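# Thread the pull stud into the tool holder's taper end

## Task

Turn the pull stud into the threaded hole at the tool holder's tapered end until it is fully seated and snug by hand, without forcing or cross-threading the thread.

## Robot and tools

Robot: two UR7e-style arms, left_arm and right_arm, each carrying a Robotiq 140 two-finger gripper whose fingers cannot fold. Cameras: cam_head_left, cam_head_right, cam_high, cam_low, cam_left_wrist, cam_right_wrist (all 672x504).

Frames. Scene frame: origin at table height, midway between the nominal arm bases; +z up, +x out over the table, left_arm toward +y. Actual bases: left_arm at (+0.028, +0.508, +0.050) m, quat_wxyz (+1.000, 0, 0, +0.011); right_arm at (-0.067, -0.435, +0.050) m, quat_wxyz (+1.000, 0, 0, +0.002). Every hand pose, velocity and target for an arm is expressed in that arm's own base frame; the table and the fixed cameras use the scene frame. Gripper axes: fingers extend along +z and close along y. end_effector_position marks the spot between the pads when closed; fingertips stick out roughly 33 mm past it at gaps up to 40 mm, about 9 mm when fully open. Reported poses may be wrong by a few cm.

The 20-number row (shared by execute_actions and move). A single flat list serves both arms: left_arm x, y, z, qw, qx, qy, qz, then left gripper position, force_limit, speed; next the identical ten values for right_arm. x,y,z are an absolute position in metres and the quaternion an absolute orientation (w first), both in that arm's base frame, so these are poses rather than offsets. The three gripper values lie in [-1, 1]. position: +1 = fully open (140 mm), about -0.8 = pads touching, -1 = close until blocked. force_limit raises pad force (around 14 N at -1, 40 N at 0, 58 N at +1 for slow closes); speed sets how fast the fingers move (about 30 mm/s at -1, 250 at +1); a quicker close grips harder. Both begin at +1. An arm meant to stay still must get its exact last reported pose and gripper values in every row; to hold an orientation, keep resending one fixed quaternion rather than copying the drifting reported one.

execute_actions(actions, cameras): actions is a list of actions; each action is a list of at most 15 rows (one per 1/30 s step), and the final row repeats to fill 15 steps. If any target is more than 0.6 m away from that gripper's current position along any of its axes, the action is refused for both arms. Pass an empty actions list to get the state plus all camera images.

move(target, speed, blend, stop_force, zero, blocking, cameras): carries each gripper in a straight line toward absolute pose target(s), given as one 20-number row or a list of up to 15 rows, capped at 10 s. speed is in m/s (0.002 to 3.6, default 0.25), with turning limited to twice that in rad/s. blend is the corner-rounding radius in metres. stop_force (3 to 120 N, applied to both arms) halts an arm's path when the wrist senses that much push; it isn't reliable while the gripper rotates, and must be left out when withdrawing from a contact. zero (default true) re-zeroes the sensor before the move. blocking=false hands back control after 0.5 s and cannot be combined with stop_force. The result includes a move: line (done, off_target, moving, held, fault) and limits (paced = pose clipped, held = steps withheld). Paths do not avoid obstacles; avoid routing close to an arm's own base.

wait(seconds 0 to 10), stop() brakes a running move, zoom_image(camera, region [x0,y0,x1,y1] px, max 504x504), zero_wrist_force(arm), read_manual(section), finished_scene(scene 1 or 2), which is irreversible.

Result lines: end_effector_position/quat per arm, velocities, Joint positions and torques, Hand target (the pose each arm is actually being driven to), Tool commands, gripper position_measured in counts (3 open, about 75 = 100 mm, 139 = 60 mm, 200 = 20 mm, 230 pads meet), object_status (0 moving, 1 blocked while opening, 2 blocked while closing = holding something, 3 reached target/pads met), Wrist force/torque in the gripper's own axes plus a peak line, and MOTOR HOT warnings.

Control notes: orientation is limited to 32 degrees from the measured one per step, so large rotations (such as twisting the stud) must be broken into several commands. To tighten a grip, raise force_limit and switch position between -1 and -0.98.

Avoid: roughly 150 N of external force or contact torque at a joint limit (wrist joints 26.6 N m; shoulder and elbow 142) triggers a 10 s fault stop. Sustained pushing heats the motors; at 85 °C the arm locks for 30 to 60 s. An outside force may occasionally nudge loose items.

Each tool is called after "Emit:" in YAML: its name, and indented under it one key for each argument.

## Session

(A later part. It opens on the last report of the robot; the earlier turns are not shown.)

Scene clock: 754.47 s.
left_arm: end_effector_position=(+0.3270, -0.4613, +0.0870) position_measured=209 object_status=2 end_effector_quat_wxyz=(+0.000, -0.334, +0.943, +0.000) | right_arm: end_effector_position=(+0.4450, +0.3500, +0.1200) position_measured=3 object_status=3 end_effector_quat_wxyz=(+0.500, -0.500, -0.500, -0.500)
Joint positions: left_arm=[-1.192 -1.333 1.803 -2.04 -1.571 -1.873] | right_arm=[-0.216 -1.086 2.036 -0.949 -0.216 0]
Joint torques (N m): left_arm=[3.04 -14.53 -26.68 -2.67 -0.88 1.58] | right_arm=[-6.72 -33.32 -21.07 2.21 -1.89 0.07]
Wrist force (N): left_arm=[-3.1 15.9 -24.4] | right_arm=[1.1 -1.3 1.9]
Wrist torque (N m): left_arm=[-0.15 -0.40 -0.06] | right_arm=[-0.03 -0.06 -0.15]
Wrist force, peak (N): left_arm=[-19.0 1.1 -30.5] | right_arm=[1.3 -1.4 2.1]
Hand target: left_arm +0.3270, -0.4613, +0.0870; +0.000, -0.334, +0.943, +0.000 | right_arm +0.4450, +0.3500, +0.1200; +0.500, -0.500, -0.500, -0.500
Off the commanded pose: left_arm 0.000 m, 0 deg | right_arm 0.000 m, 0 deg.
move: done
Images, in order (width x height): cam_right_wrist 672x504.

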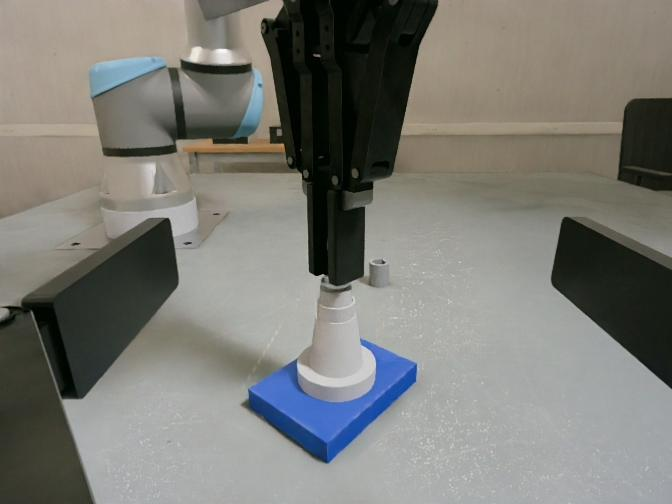

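Emit:
move:
  target:
    - [0.3270,-0.4613,0.0874,0,0.3338,-0.9426,0,-1,1,-1,0.445,0.35,0.12,0.5,-0.5,-0.5,-0.5,1,1,1]
    - [0.3270,-0.4613,0.0871,0,-0.1822,-0.9833,0,-1,1,-1,0.445,0.35,0.12,0.5,-0.5,-0.5,-0.5,1,1,1]
  speed: 0.3
  cameras: ["cam_right_wrist"]

Emit:
zoom_image:
  camera: "cam_right_wrist"
  region: [280, 200, 390, 310]

Scene clock: 765.80 s.
left_arm: end_effector_position=(+0.3270, -0.4613, +0.0871) position_measured=209 object_status=2 end_effector_quat_wxyz=(+0.000, +0.182, +0.983, +0.000) | right_arm: end_effector_position=(+0.4450, +0.3500, +0.1200) position_measured=3 object_status=3 end_effector_quat_wxyz=(+0.500, -0.500, -0.500, -0.500)
Joint positions: left_arm=[-1.192 -1.333 1.803 -2.04 -1.571 -0.826] | right_arm=[-0.216 -1.086 2.036 -0.949 -0.216 0]
Joint torques (N m): left_arm=[7.68 -26.59 -30.76 -4.71 -1.26 1.63] | right_arm=[-6.44 -32.71 -20.49 2.13 -1.93 0.07]
Wrist force (N): left_arm=[-0.1 1.8 1.1] | right_arm=[1.2 -1.3 1.9]
Wrist torque (N m): left_arm=[0.29 -0.29 -0.06] | right_arm=[-0.03 -0.07 -0.16]
Wrist force, peak (N): left_arm=[-3.3 15.8 -24.2] | right_arm=[1.4 -1.4 2.1]
Hand target: left_arm +0.3270, -0.4613, +0.0871; +0.000, +0.182, +0.983, +0.000 | right_arm +0.4450, +0.3500, +0.1200; +0.500, -0.500, -0.500, -0.500
Off the commanded pose: left_arm 0.000 m, 0 deg | right_arm 0.000 m, 0 deg.
move: done
Images, in order (width x height): cam_right_wrist 672x504.

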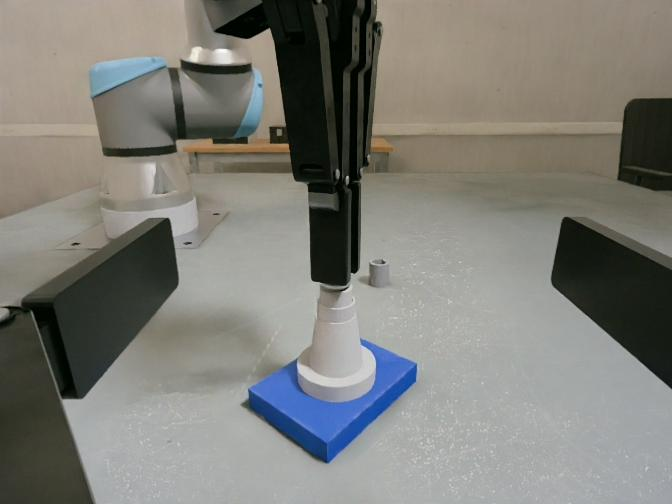

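Scaled by 4.582 from the camera's 672x504 image, which has a finer 960x720 frame.

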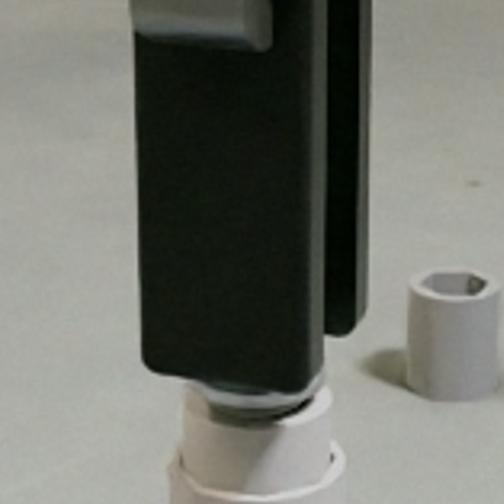

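Emit:
move:
  target:
    - [0.3270,-0.4613,0.0866,0,-0.8241,-0.5664,0,-1,1,-1,0.445,0.35,0.12,0.5,-0.5,-0.5,-0.5,1,1,1]
  speed: 0.3

Emit:
move:
  target:
    - [0.3270,-0.4613,0.08635,0,-0.9781,-0.2079,0,-1,1,-1,0.445,0.35,0.12,0.5,-0.5,-0.5,-0.5,1,1,1]
  speed: 0.3
  cameras: ["cam_right_wrist"]

Emit:
zoom_image:
  camera: "cam_right_wrist"
  region: [280, 200, 390, 310]

Scene clock: 776.13 s.
left_arm: end_effector_position=(+0.3270, -0.4613, +0.0866) position_measured=209 object_status=2 end_effector_quat_wxyz=(+0.000, +0.824, +0.567, +0.000) | right_arm: end_effector_position=(+0.4450, +0.3500, +0.1200) position_measured=3 object_status=3 end_effector_quat_wxyz=(+0.500, -0.500, -0.500, -0.500)
Joint positions: left_arm=[-1.192 -1.333 1.803 -2.041 -1.571 0.745] | right_arm=[-0.216 -1.086 2.036 -0.949 -0.216 0]
Joint torques (N m): left_arm=[7.77 -28.84 -32.81 -4.73 -1.32 1.5] | right_arm=[-7.38 -32.42 -20.36 1.99 -1.87 0.05]
Wrist force (N): left_arm=[-2.5 1.9 5.8] | right_arm=[1.3 -1.3 2.0]
Wrist torque (N m): left_arm=[0.26 -0.31 -0.05] | right_arm=[-0.04 -0.09 -0.16]
Wrist force, peak (N): left_arm=[-2.1 1.6 8.3] | right_arm=[1.3 -1.3 2.2]
Hand target: left_arm +0.3270, -0.4613, +0.0866; +0.000, +0.824, +0.566, +0.000 | right_arm +0.4450, +0.3500, +0.1200; +0.500, -0.500, -0.500, -0.500
Off the commanded pose: left_arm 0.000 m, 0 deg | right_arm 0.000 m, 0 deg.
move: done

Scene clock: 777.93 s.
left_arm: end_effector_position=(+0.3270, -0.4613, +0.0863) position_measured=209 object_status=2 end_effector_quat_wxyz=(+0.000, +0.978, +0.208, +0.000) | right_arm: end_effector_position=(+0.4450, +0.3500, +0.1200) position_measured=3 object_status=3 end_effector_quat_wxyz=(+0.500, -0.500, -0.500, -0.500)
Joint positions: left_arm=[-1.192 -1.332 1.804 -2.042 -1.571 1.53] | right_arm=[-0.216 -1.086 2.036 -0.949 -0.216 0]
Joint torques (N m): left_arm=[10.88 -29.13 -33.69 -5 -1.47 1.47] | right_arm=[-7.24 -32.09 -21.02 2.05 -1.8 0.16]
Wrist force (N): left_arm=[-2.3 4.2 8.7] | right_arm=[1.3 -1.3 1.9]
Wrist torque (N m): left_arm=[0.10 -0.35 -0.06] | right_arm=[-0.04 -0.09 -0.15]
Wrist force, peak (N): left_arm=[-4.2 3.4 11.1] | right_arm=[1.4 -1.4 1.9]
Hand target: left_arm +0.3270, -0.4613, +0.0863; +0.000, +0.978, +0.208, +0.000 | right_arm +0.4450, +0.3500, +0.1200; +0.500, -0.500, -0.500, -0.500
Off the commanded pose: left_arm 0.000 m, 0 deg | right_arm 0.000 m, 0 deg.
move: done
Images, in order (width x height): cam_right_wrist 672x504.

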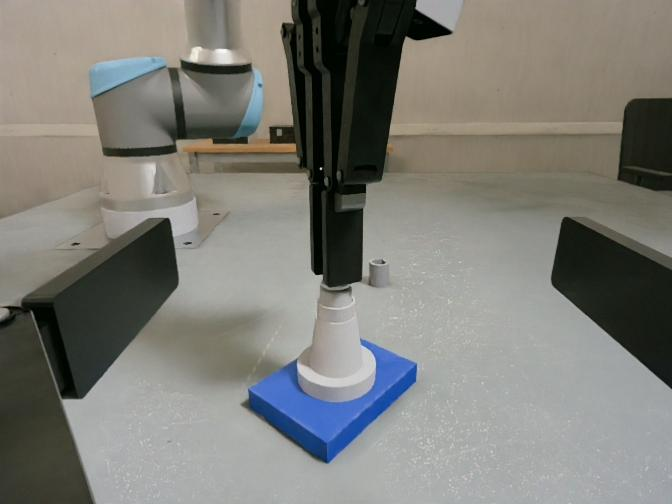

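Scaled by 4.582 from the camera's 672x504 image, which has a finer 960x720 frame.

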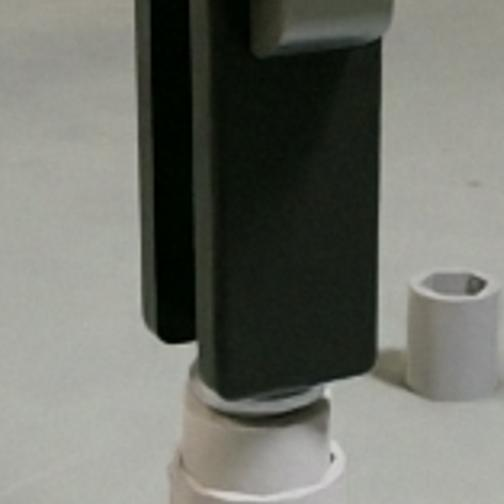

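Emit:
move:
  target:
    - [0.3270,-0.4613,0.0861,0,0.9986,-0.0523,0,-1,1,-1,0.445,0.35,0.12,0.5,-0.5,-0.5,-0.5,1,1,1]
  speed: 0.2

Emit:
move:
  target:
    - [0.3270,-0.4613,0.0859,0,0.9511,-0.3090,0,-1,1,-1,0.445,0.35,0.12,0.5,-0.5,-0.5,-0.5,1,1,1]
  speed: 0.2
  cameras: ["cam_right_wrist"]

Emit:
zoom_image:
  camera: "cam_right_wrist"
  region: [300, 250, 370, 320]

Scene clock: 788.13 s.
left_arm: end_effector_position=(+0.3270, -0.4613, +0.0861) position_measured=209 object_status=2 end_effector_quat_wxyz=(+0.000, +0.999, -0.052, +0.000) | right_arm: end_effector_position=(+0.4450, +0.3500, +0.1200) position_measured=3 object_status=3 end_effector_quat_wxyz=(+0.500, -0.500, -0.500, -0.500)
Joint positions: left_arm=[-1.192 -1.332 1.804 -2.043 -1.571 2.054] | right_arm=[-0.216 -1.086 2.036 -0.949 -0.216 0]
Joint torques (N m): left_arm=[10.67 -28.8 -26.91 -5.75 -1.25 0.32] | right_arm=[-7.4 -31.11 -20.64 2.09 -1.8 -0.08]
Wrist force (N): left_arm=[-2.5 4.1 6.3] | right_arm=[1.2 -1.3 1.8]
Wrist torque (N m): left_arm=[0.13 -0.31 -0.05] | right_arm=[-0.03 -0.07 -0.16]
Wrist force, peak (N): left_arm=[-4.5 4.0 12.3] | right_arm=[1.3 -1.3 2.2]
Hand target: left_arm +0.3270, -0.4613, +0.0861; +0.000, +0.999, -0.052, +0.000 | right_arm +0.4450, +0.3500, +0.1200; +0.500, -0.500, -0.500, -0.500
Off the commanded pose: left_arm 0.000 m, 0 deg | right_arm 0.000 m, 0 deg.
move: done

Scene clock: 789.90 s.
left_arm: end_effector_position=(+0.3270, -0.4613, +0.0859) position_measured=209 object_status=2 end_effector_quat_wxyz=(+0.000, +0.951, -0.309, +0.000) | right_arm: end_effector_position=(+0.4450, +0.3500, +0.1200) position_measured=3 object_status=3 end_effector_quat_wxyz=(+0.500, -0.500, -0.500, -0.500)
Joint positions: left_arm=[-1.192 -1.332 1.804 -2.043 -1.571 2.578] | right_arm=[-0.216 -1.086 2.036 -0.949 -0.216 0]
Joint torques (N m): left_arm=[10.05 -29.16 -27.38 -6.1 -1.06 0.36] | right_arm=[-6.68 -31.09 -20.69 1.99 -1.78 0.09]
Wrist force (N): left_arm=[-2.2 4.3 5.1] | right_arm=[1.3 -1.3 1.8]
Wrist torque (N m): left_arm=[0.08 -0.31 -0.04] | right_arm=[-0.03 -0.09 -0.15]
Wrist force, peak (N): left_arm=[-4.1 4.4 8.7] | right_arm=[1.2 -1.4 2.1]
Hand target: left_arm +0.3270, -0.4613, +0.0859; +0.000, +0.951, -0.309, +0.000 | right_arm +0.4450, +0.3500, +0.1200; +0.500, -0.500, -0.500, -0.500
Off the commanded pose: left_arm 0.000 m, 0 deg | right_arm 0.000 m, 0 deg.
move: done
Images, in order (width x height): cam_right_wrist 672x504.

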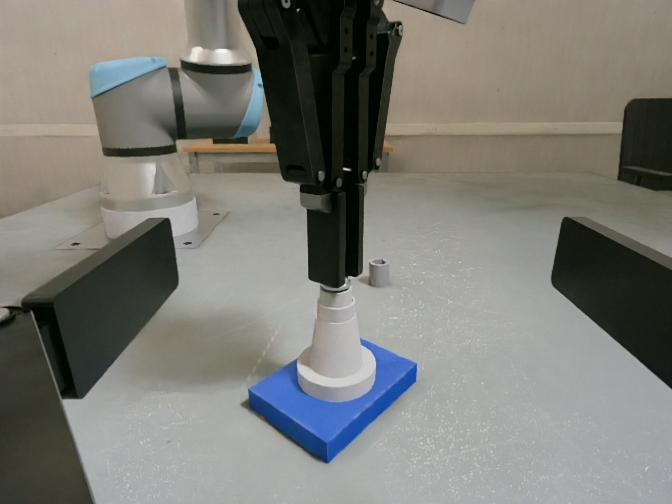

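Scaled by 7.200 from the camera's 672x504 image, which has a finer 960x720 frame.

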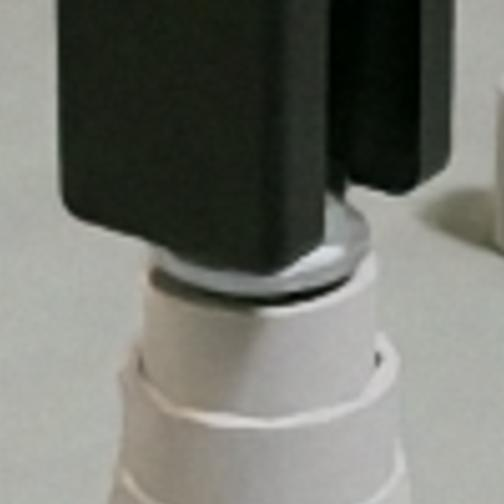

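Emit:
move:
  target:
    - [0.3270,-0.4613,0.08555,0,0.6691,-0.7431,0,-1,1,-1,0.445,0.35,0.12,0.5,-0.5,-0.5,-0.5,1,1,1]
  speed: 0.2

Emit:
move:
  target:
    - [0.3270,-0.4613,0.0854,0,0.4540,-0.8910,0,-1,1,-1,0.445,0.35,0.12,0.5,-0.5,-0.5,-0.5,1,1,1]
  speed: 0.2
  cameras: ["cam_right_wrist"]

Emit:
zoom_image:
  camera: "cam_right_wrist"
  region: [300, 250, 370, 320]

Scene clock: 798.63 s.
left_arm: end_effector_position=(+0.3270, -0.4613, +0.0855) position_measured=209 object_status=2 end_effector_quat_wxyz=(+0.000, -0.669, +0.743, +0.000) | right_arm: end_effector_position=(+0.4450, +0.3500, +0.1200) position_measured=3 object_status=3 end_effector_quat_wxyz=(+0.500, -0.500, -0.500, -0.500)
Joint positions: left_arm=[-1.192 -1.332 1.805 -2.044 -1.571 3.625] | right_arm=[-0.216 -1.086 2.036 -0.949 -0.216 0]
Joint torques (N m): left_arm=[10.06 -28.85 -28.16 -6.33 -1.47 0.37] | right_arm=[-6.84 -30.38 -21.27 2.07 -1.71 0.16]
Wrist force (N): left_arm=[-0.8 4.6 5.1] | right_arm=[1.2 -1.1 1.9]
Wrist torque (N m): left_arm=[0.16 -0.29 -0.05] | right_arm=[0.00 -0.07 -0.15]
Wrist force, peak (N): left_arm=[-3.3 6.0 8.3] | right_arm=[1.4 -1.3 2.1]
Hand target: left_arm +0.3270, -0.4613, +0.0855; +0.000, -0.669, +0.743, +0.000 | right_arm +0.4450, +0.3500, +0.1200; +0.500, -0.500, -0.500, -0.500
Off the commanded pose: left_arm 0.000 m, 0 deg | right_arm 0.000 m, 0 deg.
move: done

Scene clock: 800.40 s.
left_arm: end_effector_position=(+0.3270, -0.4613, +0.0854) position_measured=209 object_status=2 end_effector_quat_wxyz=(+0.000, -0.454, +0.891, +0.000) | right_arm: end_effector_position=(+0.4450, +0.3500, +0.1200) position_measured=3 object_status=3 end_effector_quat_wxyz=(+0.500, -0.500, -0.500, -0.500)
Joint positions: left_arm=[-1.192 -1.331 1.805 -2.044 -1.571 4.148] | right_arm=[-0.216 -1.086 2.036 -0.949 -0.216 0]
Joint torques (N m): left_arm=[8.77 -30.16 -28.82 -6.4 -2.01 0.4] | right_arm=[-6.72 -29.71 -21.3 2.01 -1.79 0.07]
Wrist force (N): left_arm=[-0.8 3.5 7.3] | right_arm=[1.1 -1.3 2.0]
Wrist torque (N m): left_arm=[0.17 -0.25 -0.04] | right_arm=[-0.04 -0.06 -0.16]
Wrist force, peak (N): left_arm=[-0.6 5.6 8.3] | right_arm=[1.4 -1.3 2.1]
Hand target: left_arm +0.3270, -0.4613, +0.0854; +0.000, -0.454, +0.891, +0.000 | right_arm +0.4450, +0.3500, +0.1200; +0.500, -0.500, -0.500, -0.500
Off the commanded pose: left_arm 0.000 m, 0 deg | right_arm 0.000 m, 0 deg.
move: done
Images, in order (width x height): cam_right_wrist 672x504.

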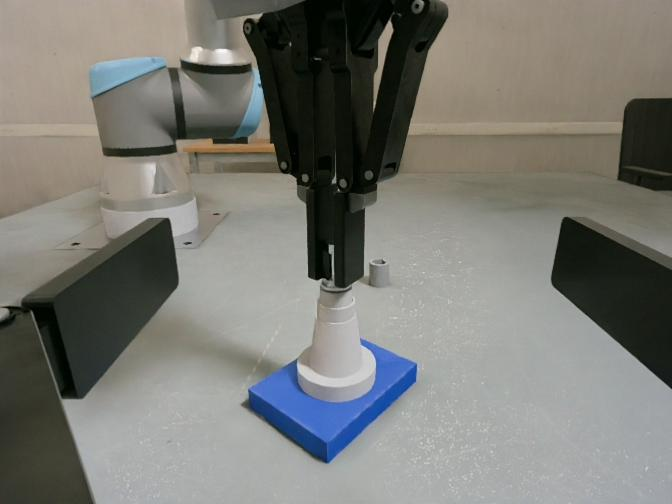

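Scaled by 7.200 from the camera's 672x504 image, which has a finer 960x720 frame.

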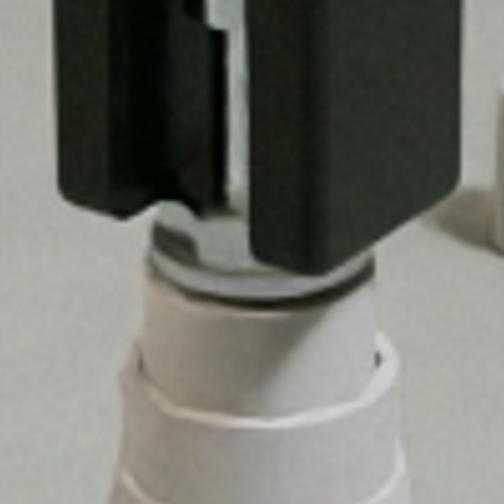

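Emit:
move:
  target:
    - [0.3270,-0.4613,0.0852,0,0.2079,-0.9781,0,-1,1,-1,0.445,0.35,0.12,0.5,-0.5,-0.5,-0.5,1,1,1]
  speed: 0.2

Emit:
move:
  target:
    - [0.3270,-0.4613,0.0850,0,-0.0523,-0.9986,0,-1,1,-1,0.445,0.35,0.12,0.5,-0.5,-0.5,-0.5,1,1,1]
  speed: 0.2
  cameras: ["cam_right_wrist"]

Emit:
zoom_image:
  camera: "cam_right_wrist"
  region: [300, 250, 370, 320]

Scene clock: 809.10 s.
left_arm: end_effector_position=(+0.3270, -0.4613, +0.0852) position_measured=209 object_status=2 end_effector_quat_wxyz=(+0.000, -0.208, +0.978, +0.000) | right_arm: end_effector_position=(+0.4450, +0.3500, +0.1200) position_measured=3 object_status=3 end_effector_quat_wxyz=(+0.500, -0.500, -0.500, -0.500)
Joint positions: left_arm=[-1.192 -1.331 1.805 -2.045 -1.571 4.672] | right_arm=[-0.216 -1.086 2.036 -0.949 -0.216 0]
Joint torques (N m): left_arm=[9.28 -29.76 -28.2 -5.71 -2.23 0.39] | right_arm=[-7.68 -28.52 -20.66 2.02 -1.94 0.23]
Wrist force (N): left_arm=[-0.7 2.3 8.2] | right_arm=[1.0 -1.3 1.8]
Wrist torque (N m): left_arm=[0.26 -0.23 -0.06] | right_arm=[-0.05 -0.04 -0.16]
Wrist force, peak (N): left_arm=[0.6 3.1 10.5] | right_arm=[1.2 -1.2 2.3]
Hand target: left_arm +0.3270, -0.4613, +0.0852; +0.000, -0.208, +0.978, +0.000 | right_arm +0.4450, +0.3500, +0.1200; +0.500, -0.500, -0.500, -0.500
Off the commanded pose: left_arm 0.000 m, 0 deg | right_arm 0.000 m, 0 deg.
move: done

Scene clock: 810.87 s.
left_arm: end_effector_position=(+0.3270, -0.4613, +0.0850) position_measured=209 object_status=2 end_effector_quat_wxyz=(+0.000, +0.052, +0.999, +0.000) | right_arm: end_effector_position=(+0.4450, +0.3500, +0.1200) position_measured=3 object_status=3 end_effector_quat_wxyz=(+0.500, -0.500, -0.500, -0.500)
Joint positions: left_arm=[-1.192 -1.331 1.806 -2.045 -1.571 5.196] | right_arm=[-0.216 -1.086 2.036 -0.949 -0.216 0]
Joint torques (N m): left_arm=[9.44 -30.16 -27.59 -5.44 -1.94 0.36] | right_arm=[-6.21 -29.31 -20.29 2.07 -1.91 0.04]
Wrist force (N): left_arm=[-0.7 1.1 8.4] | right_arm=[1.2 -1.4 1.8]
Wrist torque (N m): left_arm=[0.30 -0.30 -0.05] | right_arm=[-0.05 -0.06 -0.16]
Wrist force, peak (N): left_arm=[0.2 1.6 10.9] | right_arm=[1.3 -1.3 2.1]
Hand target: left_arm +0.3270, -0.4613, +0.0850; +0.000, +0.052, +0.999, +0.000 | right_arm +0.4450, +0.3500, +0.1200; +0.500, -0.500, -0.500, -0.500
Off the commanded pose: left_arm 0.000 m, 0 deg | right_arm 0.000 m, 0 deg.
move: done
Images, in order (width x height): cam_right_wrist 672x504.

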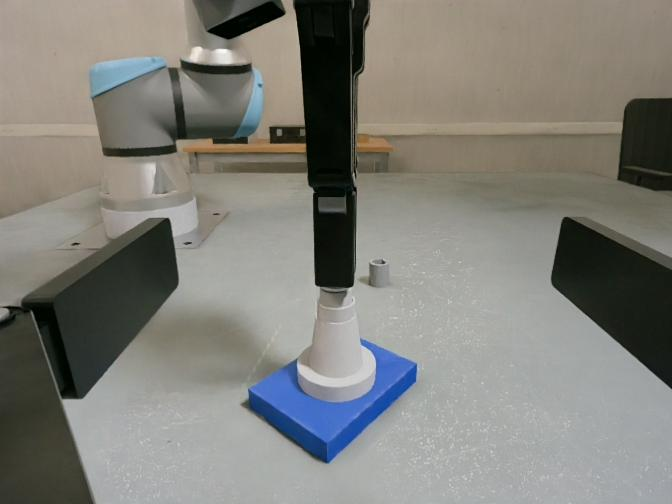

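Scaled by 7.200 from the camera's 672x504 image, which has a finer 960x720 frame.

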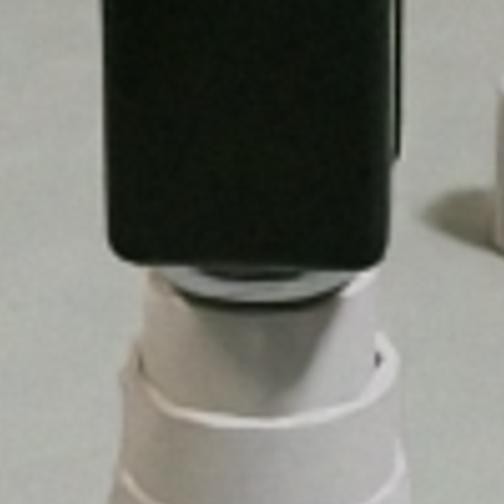

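Emit:
move:
  target:
    - [0.3270,-0.4613,0.0848,0,-0.0523,-0.9986,0,-1,1,-1,0.445,0.35,0.12,0.5,-0.5,-0.5,-0.5,1,1,1]
    - [0.3270,-0.4613,0.0850,0,-0.0523,-0.9986,0,-0.32,1,-1,0.445,0.35,0.12,0.5,-0.5,-0.5,-0.5,1,1,1]
  speed: 0.05

Emit:
move:
  target:
    - [0.3270,-0.4613,0.0855,0,0.6691,-0.7431,0,-0.32,1,-1,0.445,0.35,0.12,0.5,-0.5,-0.5,-0.5,1,1,1]
    - [0.3270,-0.4613,0.0855,0,0.9986,-0.0523,0,-0.32,1,-1,0.445,0.35,0.12,0.5,-0.5,-0.5,-0.5,1,1,1]
    - [0.3270,-0.4613,0.0855,0,0.7431,0.6691,0,-0.32,1,-1,0.445,0.35,0.12,0.5,-0.5,-0.5,-0.5,1,1,1]
    - [0.3270,-0.4613,0.0855,0,0.0523,0.9986,0,-0.32,1,-1,0.445,0.35,0.12,0.5,-0.5,-0.5,-0.5,1,1,1]
  speed: 0.7
  blend: [0.01,0.01,0.01,0]
  cameras: ["cam_right_wrist"]

Emit:
zoom_image:
  camera: "cam_right_wrist"
  region: [300, 250, 370, 320]

Emit:
move:
  target:
    - [0.3270,-0.4613,0.0852,0,0.0523,0.9986,0,-1,1,-1,0.445,0.35,0.12,0.5,-0.5,-0.5,-0.5,1,1,1]

Emit:
wait:
  seconds: 1

Emit:
move:
  target:
    - [0.3270,-0.4613,0.0850,0,-0.2079,0.9781,0,-1,1,-1,0.445,0.35,0.12,0.5,-0.5,-0.5,-0.5,1,1,1]
  speed: 0.2

Scene clock: 828.47 s.
left_arm: end_effector_position=(+0.3270, -0.4613, +0.0850) position_measured=169 object_status=0 end_effector_quat_wxyz=(+0.000, +0.052, +0.999, +0.000) | right_arm: end_effector_position=(+0.4450, +0.3500, +0.1200) position_measured=3 object_status=3 end_effector_quat_wxyz=(+0.500, -0.500, -0.500, -0.500)
Joint positions: left_arm=[-1.192 -1.331 1.806 -2.045 -1.571 5.196] | right_arm=[-0.216 -1.086 2.036 -0.949 -0.216 0]
Joint torques (N m): left_arm=[6.46 -42.59 -26.95 -2.68 -1.11 1.83] | right_arm=[-6.14 -28.22 -20.87 2.09 -1.79 0.07]
Wrist force (N): left_arm=[-0.5 2.6 -0.9] | right_arm=[1.2 -1.5 1.8]
Wrist torque (N m): left_arm=[0.26 -0.30 -0.07] | right_arm=[-0.08 -0.07 -0.16]
Wrist force, peak (N): left_arm=[-0.6 0.9 8.8] | right_arm=[1.3 -1.4 2.1]
Hand target: left_arm +0.3270, -0.4613, +0.0850; +0.000, +0.052, +0.999, +0.000 | right_arm +0.4450, +0.3500, +0.1200; +0.500, -0.500, -0.500, -0.500
Off the commanded pose: left_arm 0.000 m, 0 deg | right_arm 0.000 m, 0 deg.
move: done

Scene clock: 833.63 s.
left_arm: end_effector_position=(+0.3270, -0.4613, +0.0855) position_measured=169 object_status=3 end_effector_quat_wxyz=(+0.000, +0.052, +0.999, +0.000) | right_arm: end_effector_position=(+0.4450, +0.3500, +0.1200) position_measured=3 object_status=3 end_effector_quat_wxyz=(+0.500, -0.500, -0.500, -0.500)
Joint positions: left_arm=[-1.192 -1.332 1.805 -2.044 -1.571 -1.087] | right_arm=[-0.216 -1.086 2.036 -0.949 -0.216 0]
Joint torques (N m): left_arm=[-1.59 -42.31 -15.11 -0.23 -0.08 -1.5] | right_arm=[-6.54 -27.11 -20.63 2.02 -1.81 0.12]
Wrist force (N): left_arm=[-0.6 2.5 -1.1] | right_arm=[1.3 -1.5 1.8]
Wrist torque (N m): left_arm=[0.25 -0.28 -0.27] | right_arm=[-0.08 -0.10 -0.16]
Wrist force, peak (N): left_arm=[-0.7 2.7 -1.4] | right_arm=[1.3 -1.5 2.1]
Hand target: left_arm +0.3270, -0.4613, +0.0855; +0.000, +0.052, +0.999, +0.000 | right_arm +0.4450, +0.3500, +0.1200; +0.500, -0.500, -0.500, -0.500
Off the commanded pose: left_arm 0.000 m, 0 deg | right_arm 0.000 m, 0 deg.
move: done
Images, in order (width x height): cam_right_wrist 672x504.

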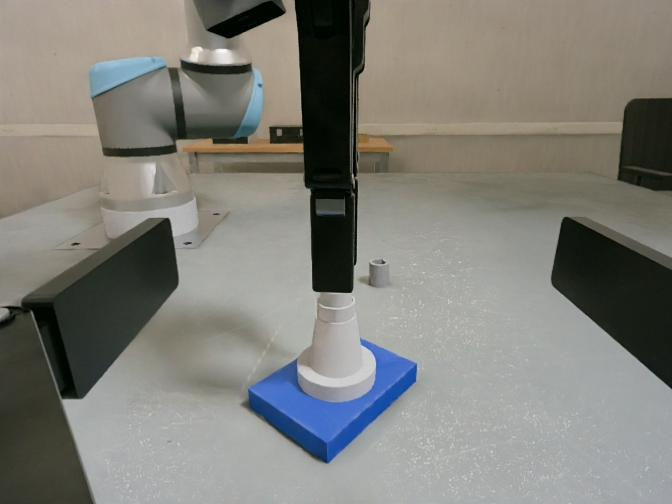

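Scaled by 7.200 from the camera's 672x504 image, which has a finer 960x720 frame.

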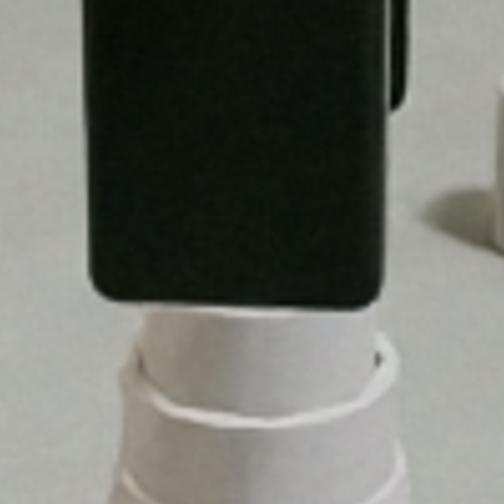

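Scene clock: 835.13 s.
left_arm: end_effector_position=(+0.3270, -0.4613, +0.0852) position_measured=209 object_status=0 end_effector_quat_wxyz=(+0.000, +0.052, +0.999, +0.000) | right_arm: end_effector_position=(+0.4450, +0.3500, +0.1200) position_measured=3 object_status=3 end_effector_quat_wxyz=(+0.500, -0.500, -0.500, -0.500)
Joint positions: left_arm=[-1.192 -1.331 1.805 -2.045 -1.571 -1.087] | right_arm=[-0.216 -1.086 2.036 -0.949 -0.216 0]
Joint torques (N m): left_arm=[7.63 -24 -17.6 -5.13 -1.91 -1.72] | right_arm=[-6.56 -27.38 -21.23 2.07 -1.86 0.19]
Wrist force (N): left_arm=[2.0 6.2 -14.0] | right_arm=[1.3 -1.2 2.1]
Wrist torque (N m): left_arm=[0.13 -0.29 -0.25] | right_arm=[-0.01 -0.08 -0.16]
Wrist force, peak (N): left_arm=[2.2 6.3 -14.0] | right_arm=[1.3 -1.3 2.1]
Hand target: left_arm +0.3270, -0.4613, +0.0852; +0.000, +0.052, +0.999, +0.000 | right_arm +0.4450, +0.3500, +0.1200; +0.500, -0.500, -0.500, -0.500
Off the commanded pose: left_arm 0.000 m, 0 deg | right_arm 0.000 m, 0 deg.
move: done

Scene clock: 836.13 s.
left_arm: end_effector_position=(+0.3270, -0.4613, +0.0852) position_measured=209 object_status=2 end_effector_quat_wxyz=(+0.000, +0.052, +0.999, +0.000) | right_arm: end_effector_position=(+0.4450, +0.3500, +0.1200) position_measured=3 object_status=3 end_effector_quat_wxyz=(+0.500, -0.500, -0.500, -0.500)
Joint positions: left_arm=[-1.192 -1.331 1.805 -2.045 -1.571 -1.087] | right_arm=[-0.216 -1.086 2.036 -0.949 -0.216 0]
Joint torques (N m): left_arm=[7.42 -22.05 -19.17 -4.91 -2.1 -1.62] | right_arm=[-7.12 -26.92 -21.04 2.02 -1.87 0.11]
Wrist force (N): left_arm=[2.0 6.2 -14.2] | right_arm=[1.2 -1.3 1.8]
Wrist torque (N m): left_arm=[0.13 -0.28 -0.25] | right_arm=[-0.04 -0.08 -0.16]
Wrist force, peak (N): left_arm=[2.4 6.3 -14.2] | right_arm=[1.4 -1.2 2.0]
Hand target: left_arm +0.3270, -0.4613, +0.0852; +0.000, +0.052, +0.999, +0.000 | right_arm +0.4450, +0.3500, +0.1200; +0.500, -0.500, -0.500, -0.500
Tool commands: left_gripper/position=-1.0 left_gripper/force_limit=+1.0 left_gripper/speed=-1.0 right_gripper/position=+1.0 right_gripper/force_limit=+1.0 right_gripper/speed=+1.0
Off the commanded pose: left_arm 0.000 m, 0 deg | right_arm 0.000 m, 0 deg.
wait: 1.00 s; at rest by 0.17 s

Scene clock: 837.90 s.
left_arm: end_effector_position=(+0.3270, -0.4613, +0.0850) position_measured=209 object_status=2 end_effector_quat_wxyz=(+0.000, -0.208, +0.978, +0.000) | right_arm: end_effector_position=(+0.4450, +0.3500, +0.1200) position_measured=3 object_status=3 end_effector_quat_wxyz=(+0.500, -0.500, -0.500, -0.500)
Joint positions: left_arm=[-1.192 -1.331 1.806 -2.045 -1.571 -1.611] | right_arm=[-0.216 -1.086 2.036 -0.949 -0.216 0]
Joint torques (N m): left_arm=[-8.54 -12.43 -7.57 -7.33 1.84 -0.25] | right_arm=[-7.17 -26.68 -21 1.96 -1.79 0.26]
Wrist force (N): left_arm=[-1.0 20.1 -39.6] | right_arm=[1.3 -1.3 1.9]
Wrist torque (N m): left_arm=[-0.24 -0.33 -0.23] | right_arm=[-0.04 -0.09 -0.15]
Wrist force, peak (N): left_arm=[-1.2 20.3 -39.9] | right_arm=[1.3 -1.3 2.2]
Hand target: left_arm +0.3270, -0.4613, +0.0850; +0.000, -0.208, +0.978, +0.000 | right_arm +0.4450, +0.3500, +0.1200; +0.500, -0.500, -0.500, -0.500
Off the commanded pose: left_arm 0.000 m, 0 deg | right_arm 0.000 m, 0 deg.
move: done

Emit:
move:
  target:
    - [0.3270,-0.4613,0.0850,0,0.0523,0.9986,0,-1,1,-1,0.445,0.35,0.12,0.5,-0.5,-0.5,-0.5,1,1,1]
  speed: 0.2

Emit:
move:
  target:
    - [0.3270,-0.4613,0.08485,0,0.3090,0.9511,0,-1,1,-1,0.445,0.35,0.12,0.5,-0.5,-0.5,-0.5,1,1,1]
  speed: 0.2

Emit:
move:
  target:
    - [0.3270,-0.4613,0.0847,0,0.5446,0.8387,0,-1,1,-1,0.445,0.35,0.12,0.5,-0.5,-0.5,-0.5,1,1,1]
  speed: 0.2
  cameras: ["cam_right_wrist"]

Emit:
zoom_image:
  camera: "cam_right_wrist"
  region: [300, 250, 370, 320]

Scene clock: 848.17 s.
left_arm: end_effector_position=(+0.3270, -0.4613, +0.0850) position_measured=209 object_status=2 end_effector_quat_wxyz=(+0.000, +0.052, +0.999, +0.000) | right_arm: end_effector_position=(+0.4450, +0.3500, +0.1200) position_measured=3 object_status=3 end_effector_quat_wxyz=(+0.500, -0.500, -0.500, -0.500)
Joint positions: left_arm=[-1.192 -1.331 1.806 -2.045 -1.571 -1.088] | right_arm=[-0.216 -1.086 2.036 -0.949 -0.216 0]
Joint torques (N m): left_arm=[8.15 -24.46 -21.83 -4.81 -2.32 0.35] | right_arm=[-7.6 -26.76 -20.25 2.01 -1.93 0.18]
Wrist force (N): left_arm=[3.2 9.8 -22.6] | right_arm=[1.3 -1.2 1.9]
Wrist torque (N m): left_arm=[0.10 -0.32 -0.08] | right_arm=[-0.02 -0.11 -0.15]
Wrist force, peak (N): left_arm=[-1.7 20.3 -40.2] | right_arm=[1.6 -1.2 2.1]
Hand target: left_arm +0.3270, -0.4613, +0.0850; +0.000, +0.052, +0.999, +0.000 | right_arm +0.4450, +0.3500, +0.1200; +0.500, -0.500, -0.500, -0.500
Off the commanded pose: left_arm 0.000 m, 0 deg | right_arm 0.000 m, 0 deg.
move: done

Scene clock: 849.93 s.
left_arm: end_effector_position=(+0.3270, -0.4613, +0.0848) position_measured=209 object_status=2 end_effector_quat_wxyz=(+0.000, +0.309, +0.951, +0.000) | right_arm: end_effector_position=(+0.4450, +0.3500, +0.1200) position_measured=3 object_status=3 end_effector_quat_wxyz=(+0.500, -0.500, -0.500, -0.500)
Joint positions: left_arm=[-1.192 -1.331 1.806 -2.046 -1.571 -0.564] | right_arm=[-0.216 -1.086 2.036 -0.949 -0.216 0]
Joint torques (N m): left_arm=[9.06 -16.29 -18.77 -4.75 -2.2 0.39] | right_arm=[-7.31 -26.92 -21.18 2.02 -1.97 0.17]
Wrist force (N): left_arm=[4.7 4.5 -19.3] | right_arm=[1.1 -1.1 1.9]
Wrist torque (N m): left_arm=[0.14 -0.33 -0.06] | right_arm=[0.00 -0.06 -0.16]
Wrist force, peak (N): left_arm=[2.9 9.5 -22.9] | right_arm=[1.4 -1.5 1.9]
Hand target: left_arm +0.3270, -0.4613, +0.0848; +0.000, +0.309, +0.951, +0.000 | right_arm +0.4450, +0.3500, +0.1200; +0.500, -0.500, -0.500, -0.500
Off the commanded pose: left_arm 0.000 m, 0 deg | right_arm 0.000 m, 0 deg.
move: done

Scene clock: 851.70 s.
left_arm: end_effector_position=(+0.3270, -0.4613, +0.0847) position_measured=209 object_status=2 end_effector_quat_wxyz=(+0.000, +0.545, +0.839, +0.000) | right_arm: end_effector_position=(+0.4450, +0.3500, +0.1200) position_measured=3 object_status=3 end_effector_quat_wxyz=(+0.500, -0.500, -0.500, -0.500)
Joint positions: left_arm=[-1.192 -1.331 1.806 -2.046 -1.571 -0.041] | right_arm=[-0.216 -1.086 2.036 -0.949 -0.216 0]
Joint torques (N m): left_arm=[10.81 -17.11 -19.37 -4.75 -1.15 0.37] | right_arm=[-7.94 -26.22 -20.92 2.06 -1.83 0.08]
Wrist force (N): left_arm=[3.4 -0.5 -16.5] | right_arm=[1.1 -1.2 2.0]
Wrist torque (N m): left_arm=[0.28 -0.30 -0.07] | right_arm=[-0.01 -0.05 -0.15]
Wrist force, peak (N): left_arm=[4.4 4.5 -19.4] | right_arm=[1.2 -1.4 2.1]
Hand target: left_arm +0.3270, -0.4613, +0.0847; +0.000, +0.545, +0.839, +0.000 | right_arm +0.4450, +0.3500, +0.1200; +0.500, -0.500, -0.500, -0.500
Off the commanded pose: left_arm 0.000 m, 0 deg | right_arm 0.000 m, 0 deg.
move: done
Images, in order (width x height): cam_right_wrist 672x504.

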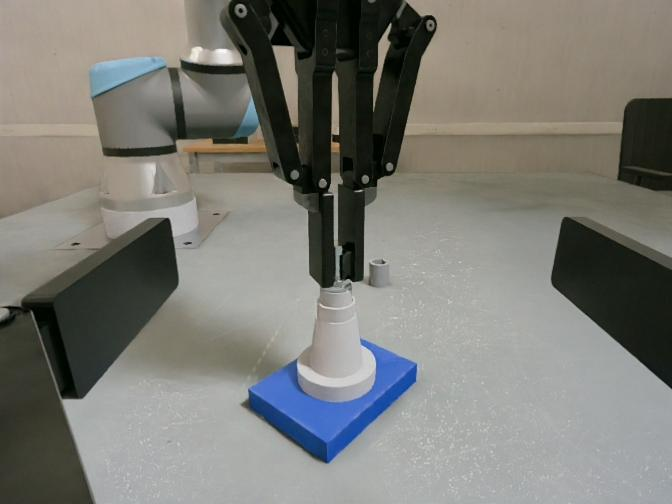

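Scaled by 7.200 from the camera's 672x504 image, which has a finer 960x720 frame.

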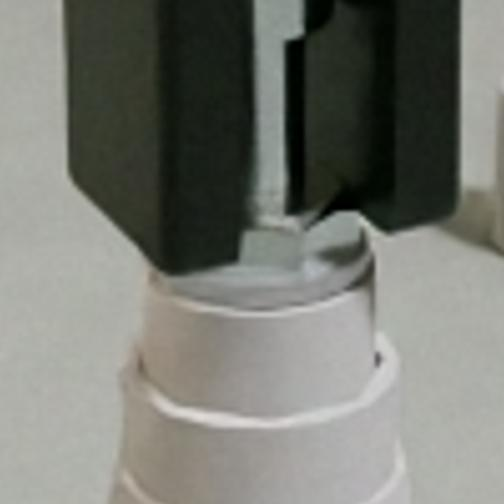

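Emit:
move:
  target:
    - [0.3270,-0.4613,0.0848,0,0.7431,0.6691,0,-1,1,-1,0.445,0.35,0.12,0.5,-0.5,-0.5,-0.5,1,1,1]
  speed: 0.15

Emit:
move:
  target:
    - [0.3270,-0.4613,0.0847,0,0.8910,0.4540,0,-1,1,-1,0.445,0.35,0.12,0.5,-0.5,-0.5,-0.5,1,1,1]
  speed: 0.15
  cameras: ["cam_right_wrist"]

Emit:
zoom_image:
  camera: "cam_right_wrist"
  region: [300, 250, 370, 320]

Scene clock: 861.80 s.
left_arm: end_effector_position=(+0.3270, -0.4613, +0.0848) position_measured=209 object_status=2 end_effector_quat_wxyz=(+0.000, +0.743, +0.669, +0.000) | right_arm: end_effector_position=(+0.4450, +0.3500, +0.1200) position_measured=3 object_status=3 end_effector_quat_wxyz=(+0.500, -0.500, -0.500, -0.500)
Joint positions: left_arm=[-1.192 -1.331 1.806 -2.046 -1.571 0.483] | right_arm=[-0.216 -1.086 2.036 -0.949 -0.216 0]
Joint torques (N m): left_arm=[9.64 -37.84 -29.18 -0.19 -1.16 -0.4] | right_arm=[-6.99 -25.06 -20.59 1.93 -1.85 0.25]
Wrist force (N): left_arm=[-2.0 0.2 -5.6] | right_arm=[1.0 -1.4 2.0]
Wrist torque (N m): left_arm=[0.41 -0.18 -0.04] | right_arm=[-0.07 -0.04 -0.16]
Wrist force, peak (N): left_arm=[3.4 -1.4 -16.8] | right_arm=[1.2 -1.3 2.2]
Hand target: left_arm +0.3270, -0.4613, +0.0848; +0.000, +0.743, +0.669, +0.000 | right_arm +0.4450, +0.3500, +0.1200; +0.500, -0.500, -0.500, -0.500
Off the commanded pose: left_arm 0.000 m, 0 deg | right_arm 0.000 m, 0 deg.
move: done

Scene clock: 864.00 s.
left_arm: end_effector_position=(+0.3270, -0.4613, +0.0847) position_measured=209 object_status=2 end_effector_quat_wxyz=(+0.000, +0.891, +0.454, +0.000) | right_arm: end_effector_position=(+0.4450, +0.3500, +0.1200) position_measured=3 object_status=3 end_effector_quat_wxyz=(+0.500, -0.500, -0.500, -0.500)
Joint positions: left_arm=[-1.192 -1.331 1.806 -2.046 -1.571 1.007] | right_arm=[-0.216 -1.086 2.036 -0.949 -0.216 0]
Joint torques (N m): left_arm=[9.73 -24.3 -20.99 -5.31 -0.8 -0.42] | right_arm=[-6.84 -25.57 -20.69 2.08 -1.76 0.25]
Wrist force (N): left_arm=[-5.0 0.1 -1.7] | right_arm=[1.1 -1.4 1.8]
Wrist torque (N m): left_arm=[0.32 -0.13 -0.05] | right_arm=[-0.06 -0.06 -0.15]
Wrist force, peak (N): left_arm=[-5.9 -0.7 -2.1] | right_arm=[1.2 -1.3 2.3]
Hand target: left_arm +0.3270, -0.4613, +0.0847; +0.000, +0.891, +0.454, +0.000 | right_arm +0.4450, +0.3500, +0.1200; +0.500, -0.500, -0.500, -0.500
Off the commanded pose: left_arm 0.000 m, 0 deg | right_arm 0.000 m, 0 deg.
move: done
Images, in order (width x height): cam_right_wrist 672x504.

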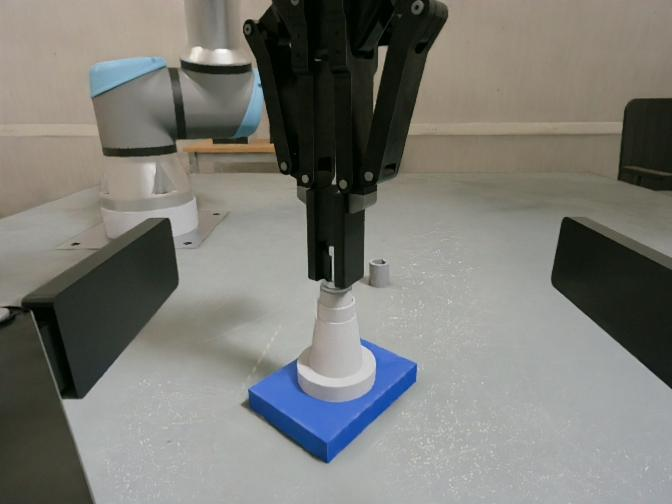

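Scaled by 7.200 from the camera's 672x504 image, which has a finer 960x720 frame.

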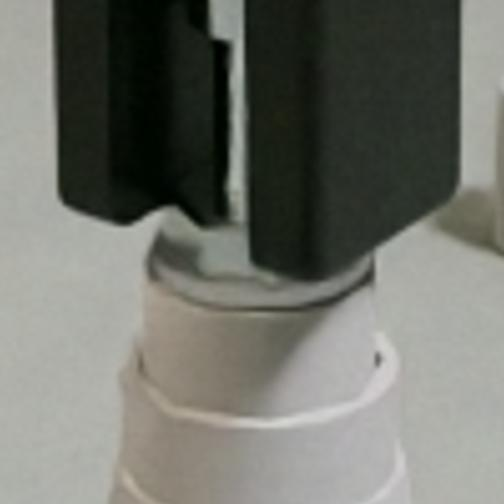

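Emit:
move:
  target:
    - [0.3270,-0.4613,0.0846,0,0.9781,0.2079,0,-1,1,-1,0.445,0.35,0.12,0.5,-0.5,-0.5,-0.5,1,1,1]
  speed: 0.15

Emit:
move:
  target:
    - [0.3270,-0.4613,0.08445,0,0.9986,-0.0523,0,-1,1,-1,0.445,0.35,0.12,0.5,-0.5,-0.5,-0.5,1,1,1]
  speed: 0.15
  cameras: ["cam_right_wrist"]

Emit:
zoom_image:
  camera: "cam_right_wrist"
  region: [300, 250, 370, 320]

Scene clock: 872.40 s.
left_arm: end_effector_position=(+0.3270, -0.4613, +0.0846) position_measured=209 object_status=2 end_effector_quat_wxyz=(+0.000, +0.978, +0.208, +0.000) | right_arm: end_effector_position=(+0.4450, +0.3500, +0.1200) position_measured=3 object_status=3 end_effector_quat_wxyz=(+0.500, -0.500, -0.500, -0.500)
Joint positions: left_arm=[-1.192 -1.331 1.806 -2.046 -1.571 1.53] | right_arm=[-0.216 -1.086 2.036 -0.949 -0.216 0]
Joint torques (N m): left_arm=[10.09 -27.44 -23.44 -5.92 -0.49 -0.42] | right_arm=[-7.05 -24.29 -20.44 2.11 -1.89 0.07]
Wrist force (N): left_arm=[-6.7 1.8 1.8] | right_arm=[1.1 -1.3 1.7]
Wrist torque (N m): left_arm=[0.27 -0.13 -0.08] | right_arm=[-0.04 -0.06 -0.16]
Wrist force, peak (N): left_arm=[-7.8 1.5 2.2] | right_arm=[1.5 -1.5 2.0]
Hand target: left_arm +0.3270, -0.4613, +0.0846; +0.000, +0.978, +0.208, +0.000 | right_arm +0.4450, +0.3500, +0.1200; +0.500, -0.500, -0.500, -0.500
Off the commanded pose: left_arm 0.000 m, 0 deg | right_arm 0.000 m, 0 deg.
move: done

Scene clock: 874.60 s.
left_arm: end_effector_position=(+0.3270, -0.4613, +0.0844) position_measured=209 object_status=2 end_effector_quat_wxyz=(+0.000, +0.999, -0.052, +0.000) | right_arm: end_effector_position=(+0.4450, +0.3500, +0.1200) position_measured=3 object_status=3 end_effector_quat_wxyz=(+0.500, -0.500, -0.500, -0.500)
Joint positions: left_arm=[-1.192 -1.33 1.806 -2.047 -1.571 2.054] | right_arm=[-0.216 -1.086 2.036 -0.949 -0.216 0]
Joint torques (N m): left_arm=[6.3 -25.05 -20.89 -2.4 -3.08 0.4] | right_arm=[-7.2 -24.13 -20.49 2.11 -1.9 0.2]
Wrist force (N): left_arm=[1.8 0.0 -2.5] | right_arm=[1.3 -1.4 2.0]
Wrist torque (N m): left_arm=[0.36 -0.21 -0.91] | right_arm=[-0.07 -0.09 -0.16]
Wrist force, peak (N): left_arm=[-13.5 -1.6 -2.1] | right_arm=[1.2 -1.4 2.2]
Hand target: left_arm +0.3270, -0.4613, +0.0844; +0.000, +0.999, -0.052, +0.000 | right_arm +0.4450, +0.3500, +0.1200; +0.500, -0.500, -0.500, -0.500
Off the commanded pose: left_arm 0.000 m, 0 deg | right_arm 0.000 m, 0 deg.
move: done
Images, in order (width x height): cam_right_wrist 672x504.

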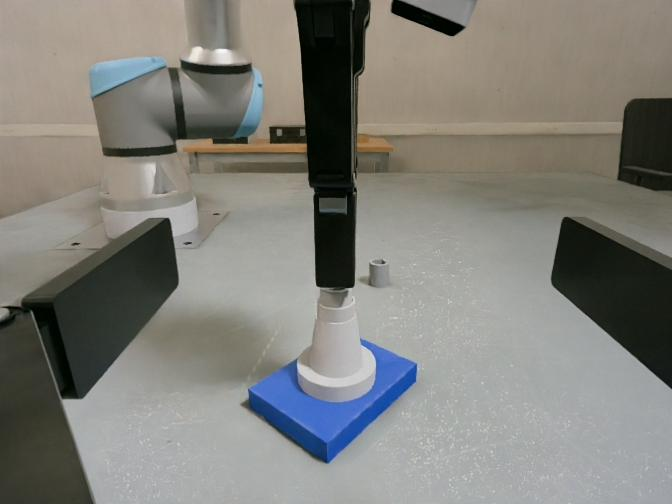

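Scaled by 7.200 from the camera's 672x504 image, which has a finer 960x720 frame.

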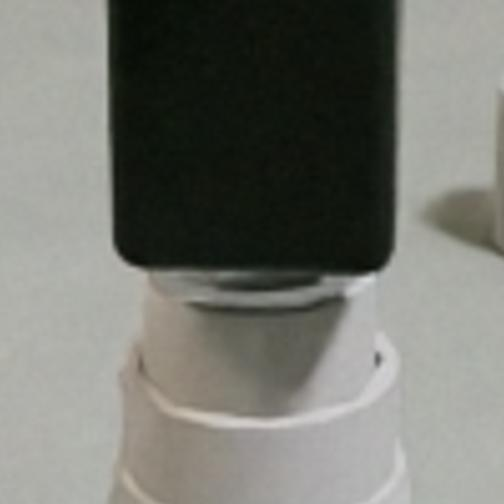

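Emit:
move:
  target:
    - [0.3270,-0.4613,0.0845,0,0.9945,-0.1045,0,-1,1,-1,0.445,0.35,0.12,0.5,-0.5,-0.5,-0.5,1,1,1]
  speed: 0.05
  cameras: ["cam_right_wrist"]

Emit:
zoom_image:
  camera: "cam_right_wrist"
  region: [300, 250, 370, 320]

Scene clock: 880.63 s.
left_arm: end_effector_position=(+0.3270, -0.4613, +0.0845) position_measured=209 object_status=2 end_effector_quat_wxyz=(+0.000, +0.995, -0.105, +0.000) | right_arm: end_effector_position=(+0.4450, +0.3500, +0.1200) position_measured=3 object_status=3 end_effector_quat_wxyz=(+0.500, -0.500, -0.500, -0.500)
Joint positions: left_arm=[-1.192 -1.33 1.806 -2.047 -1.571 2.159] | right_arm=[-0.216 -1.086 2.036 -0.949 -0.216 0]
Joint torques (N m): left_arm=[1.65 -41.68 -29.87 -0.67 1.62 -0.86] | right_arm=[-6.71 -23.29 -20.18 1.95 -1.9 0.14]
Wrist force (N): left_arm=[-0.7 2.5 -2.6] | right_arm=[1.2 -1.4 1.8]
Wrist torque (N m): left_arm=[0.30 -0.25 -1.05] | right_arm=[-0.08 -0.07 -0.15]
Wrist force, peak (N): left_arm=[-3.4 1.5 -4.8] | right_arm=[1.4 -1.5 2.0]
Hand target: left_arm +0.3270, -0.4613, +0.0845; +0.000, +0.995, -0.105, +0.000 | right_arm +0.4450, +0.3500, +0.1200; +0.500, -0.500, -0.500, -0.500
Off the commanded pose: left_arm 0.000 m, 0 deg | right_arm 0.000 m, 0 deg.
move: done
Images, in order (width x height): cam_right_wrist 672x504.

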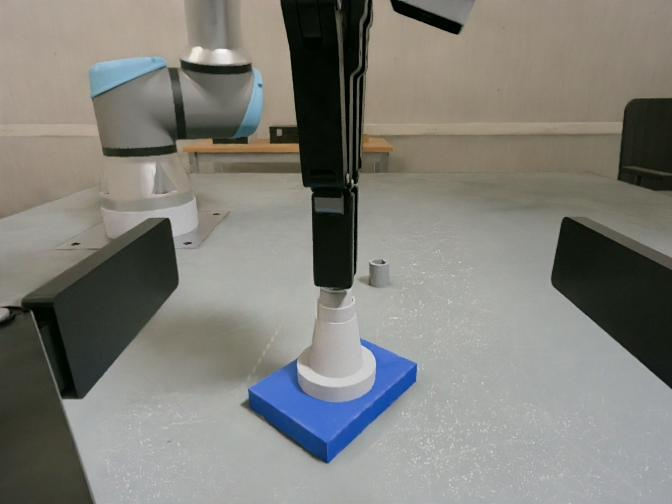

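Scaled by 7.200 from the camera's 672x504 image, which has a finer 960x720 frame.

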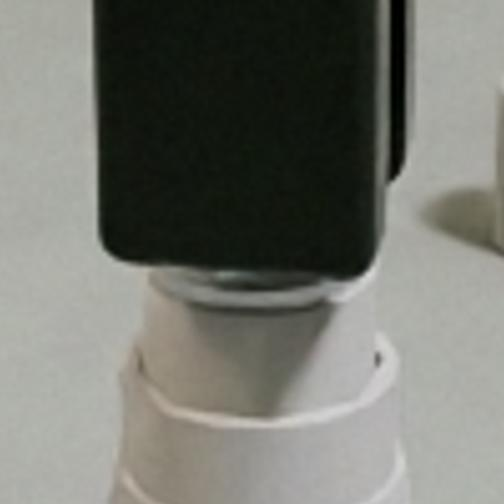

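Emit:
move:
  target:
    - [0.3270,-0.4613,0.0845,0,0.9945,-0.1045,0,-0.2,1,-1,0.445,0.35,0.12,0.5,-0.5,-0.5,-0.5,1,1,1]
    - [0.3270,-0.4613,0.20,0,0.9945,-0.1045,0,-0.2,1,-1,0.445,0.35,0.12,0.5,-0.5,-0.5,-0.5,1,1,1]
  speed: 0.15
  cameras: ["cam_right_wrist"]

Emit:
zoom_image:
  camera: "cam_right_wrist"
  region: [290, 210, 390, 310]

Scene clock: 889.73 s.
left_arm: end_effector_position=(+0.3270, -0.4613, +0.2000) position_measured=154 object_status=3 end_effector_quat_wxyz=(+0.000, +0.995, -0.105, +0.000) | right_arm: end_effector_position=(+0.4450, +0.3500, +0.1200) position_measured=3 object_status=3 end_effector_quat_wxyz=(+0.500, -0.500, -0.500, -0.500)
Joint positions: left_arm=[-1.192 -1.419 1.603 -1.754 -1.571 2.159] | right_arm=[-0.216 -1.086 2.036 -0.949 -0.216 0]
Joint torques (N m): left_arm=[5.64 -23.13 -26.91 -3.49 1.26 -0.17] | right_arm=[-6.8 -22.28 -20.32 1.94 -1.85 0.16]
Wrist force (N): left_arm=[-0.6 2.7 -2.0] | right_arm=[1.3 -1.4 1.8]
Wrist torque (N m): left_arm=[0.32 -0.26 -0.18] | right_arm=[-0.05 -0.09 -0.15]
Wrist force, peak (N): left_arm=[-0.9 2.6 -4.1] | right_arm=[1.3 -1.5 2.3]
Hand target: left_arm +0.3270, -0.4613, +0.2000; +0.000, +0.995, -0.105, +0.000 | right_arm +0.4450, +0.3500, +0.1200; +0.500, -0.500, -0.500, -0.500
Off the commanded pose: left_arm 0.000 m, 0 deg | right_arm 0.000 m, 0 deg.
move: done
Images, in order (width x height): cam_right_wrist 672x504.

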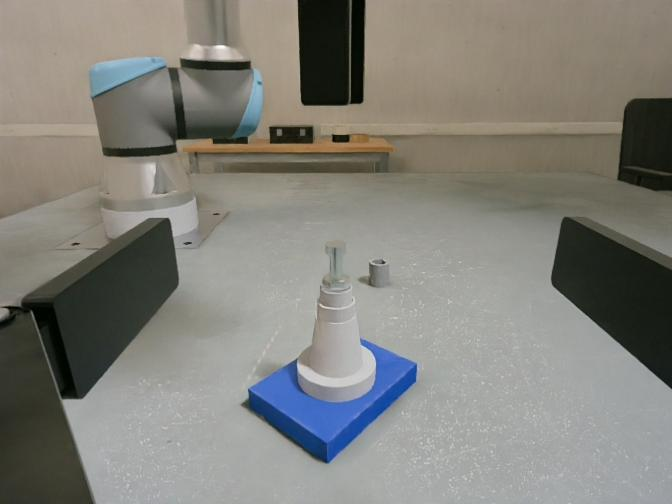

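Scaled by 5.040 from the camera's 672x504 image, which has a finer 960x720 frame.

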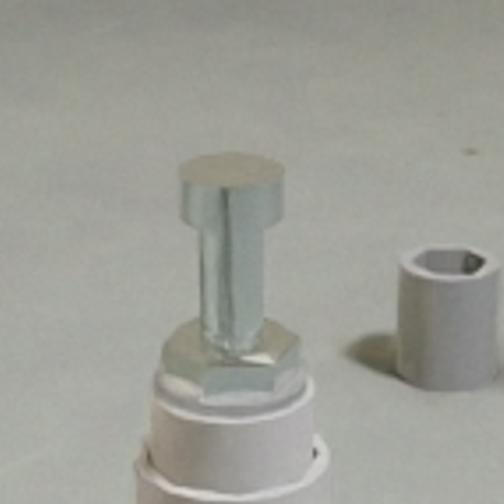

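Emit:
finished_scene:
  scene: 1

The scene is finished: the task was done.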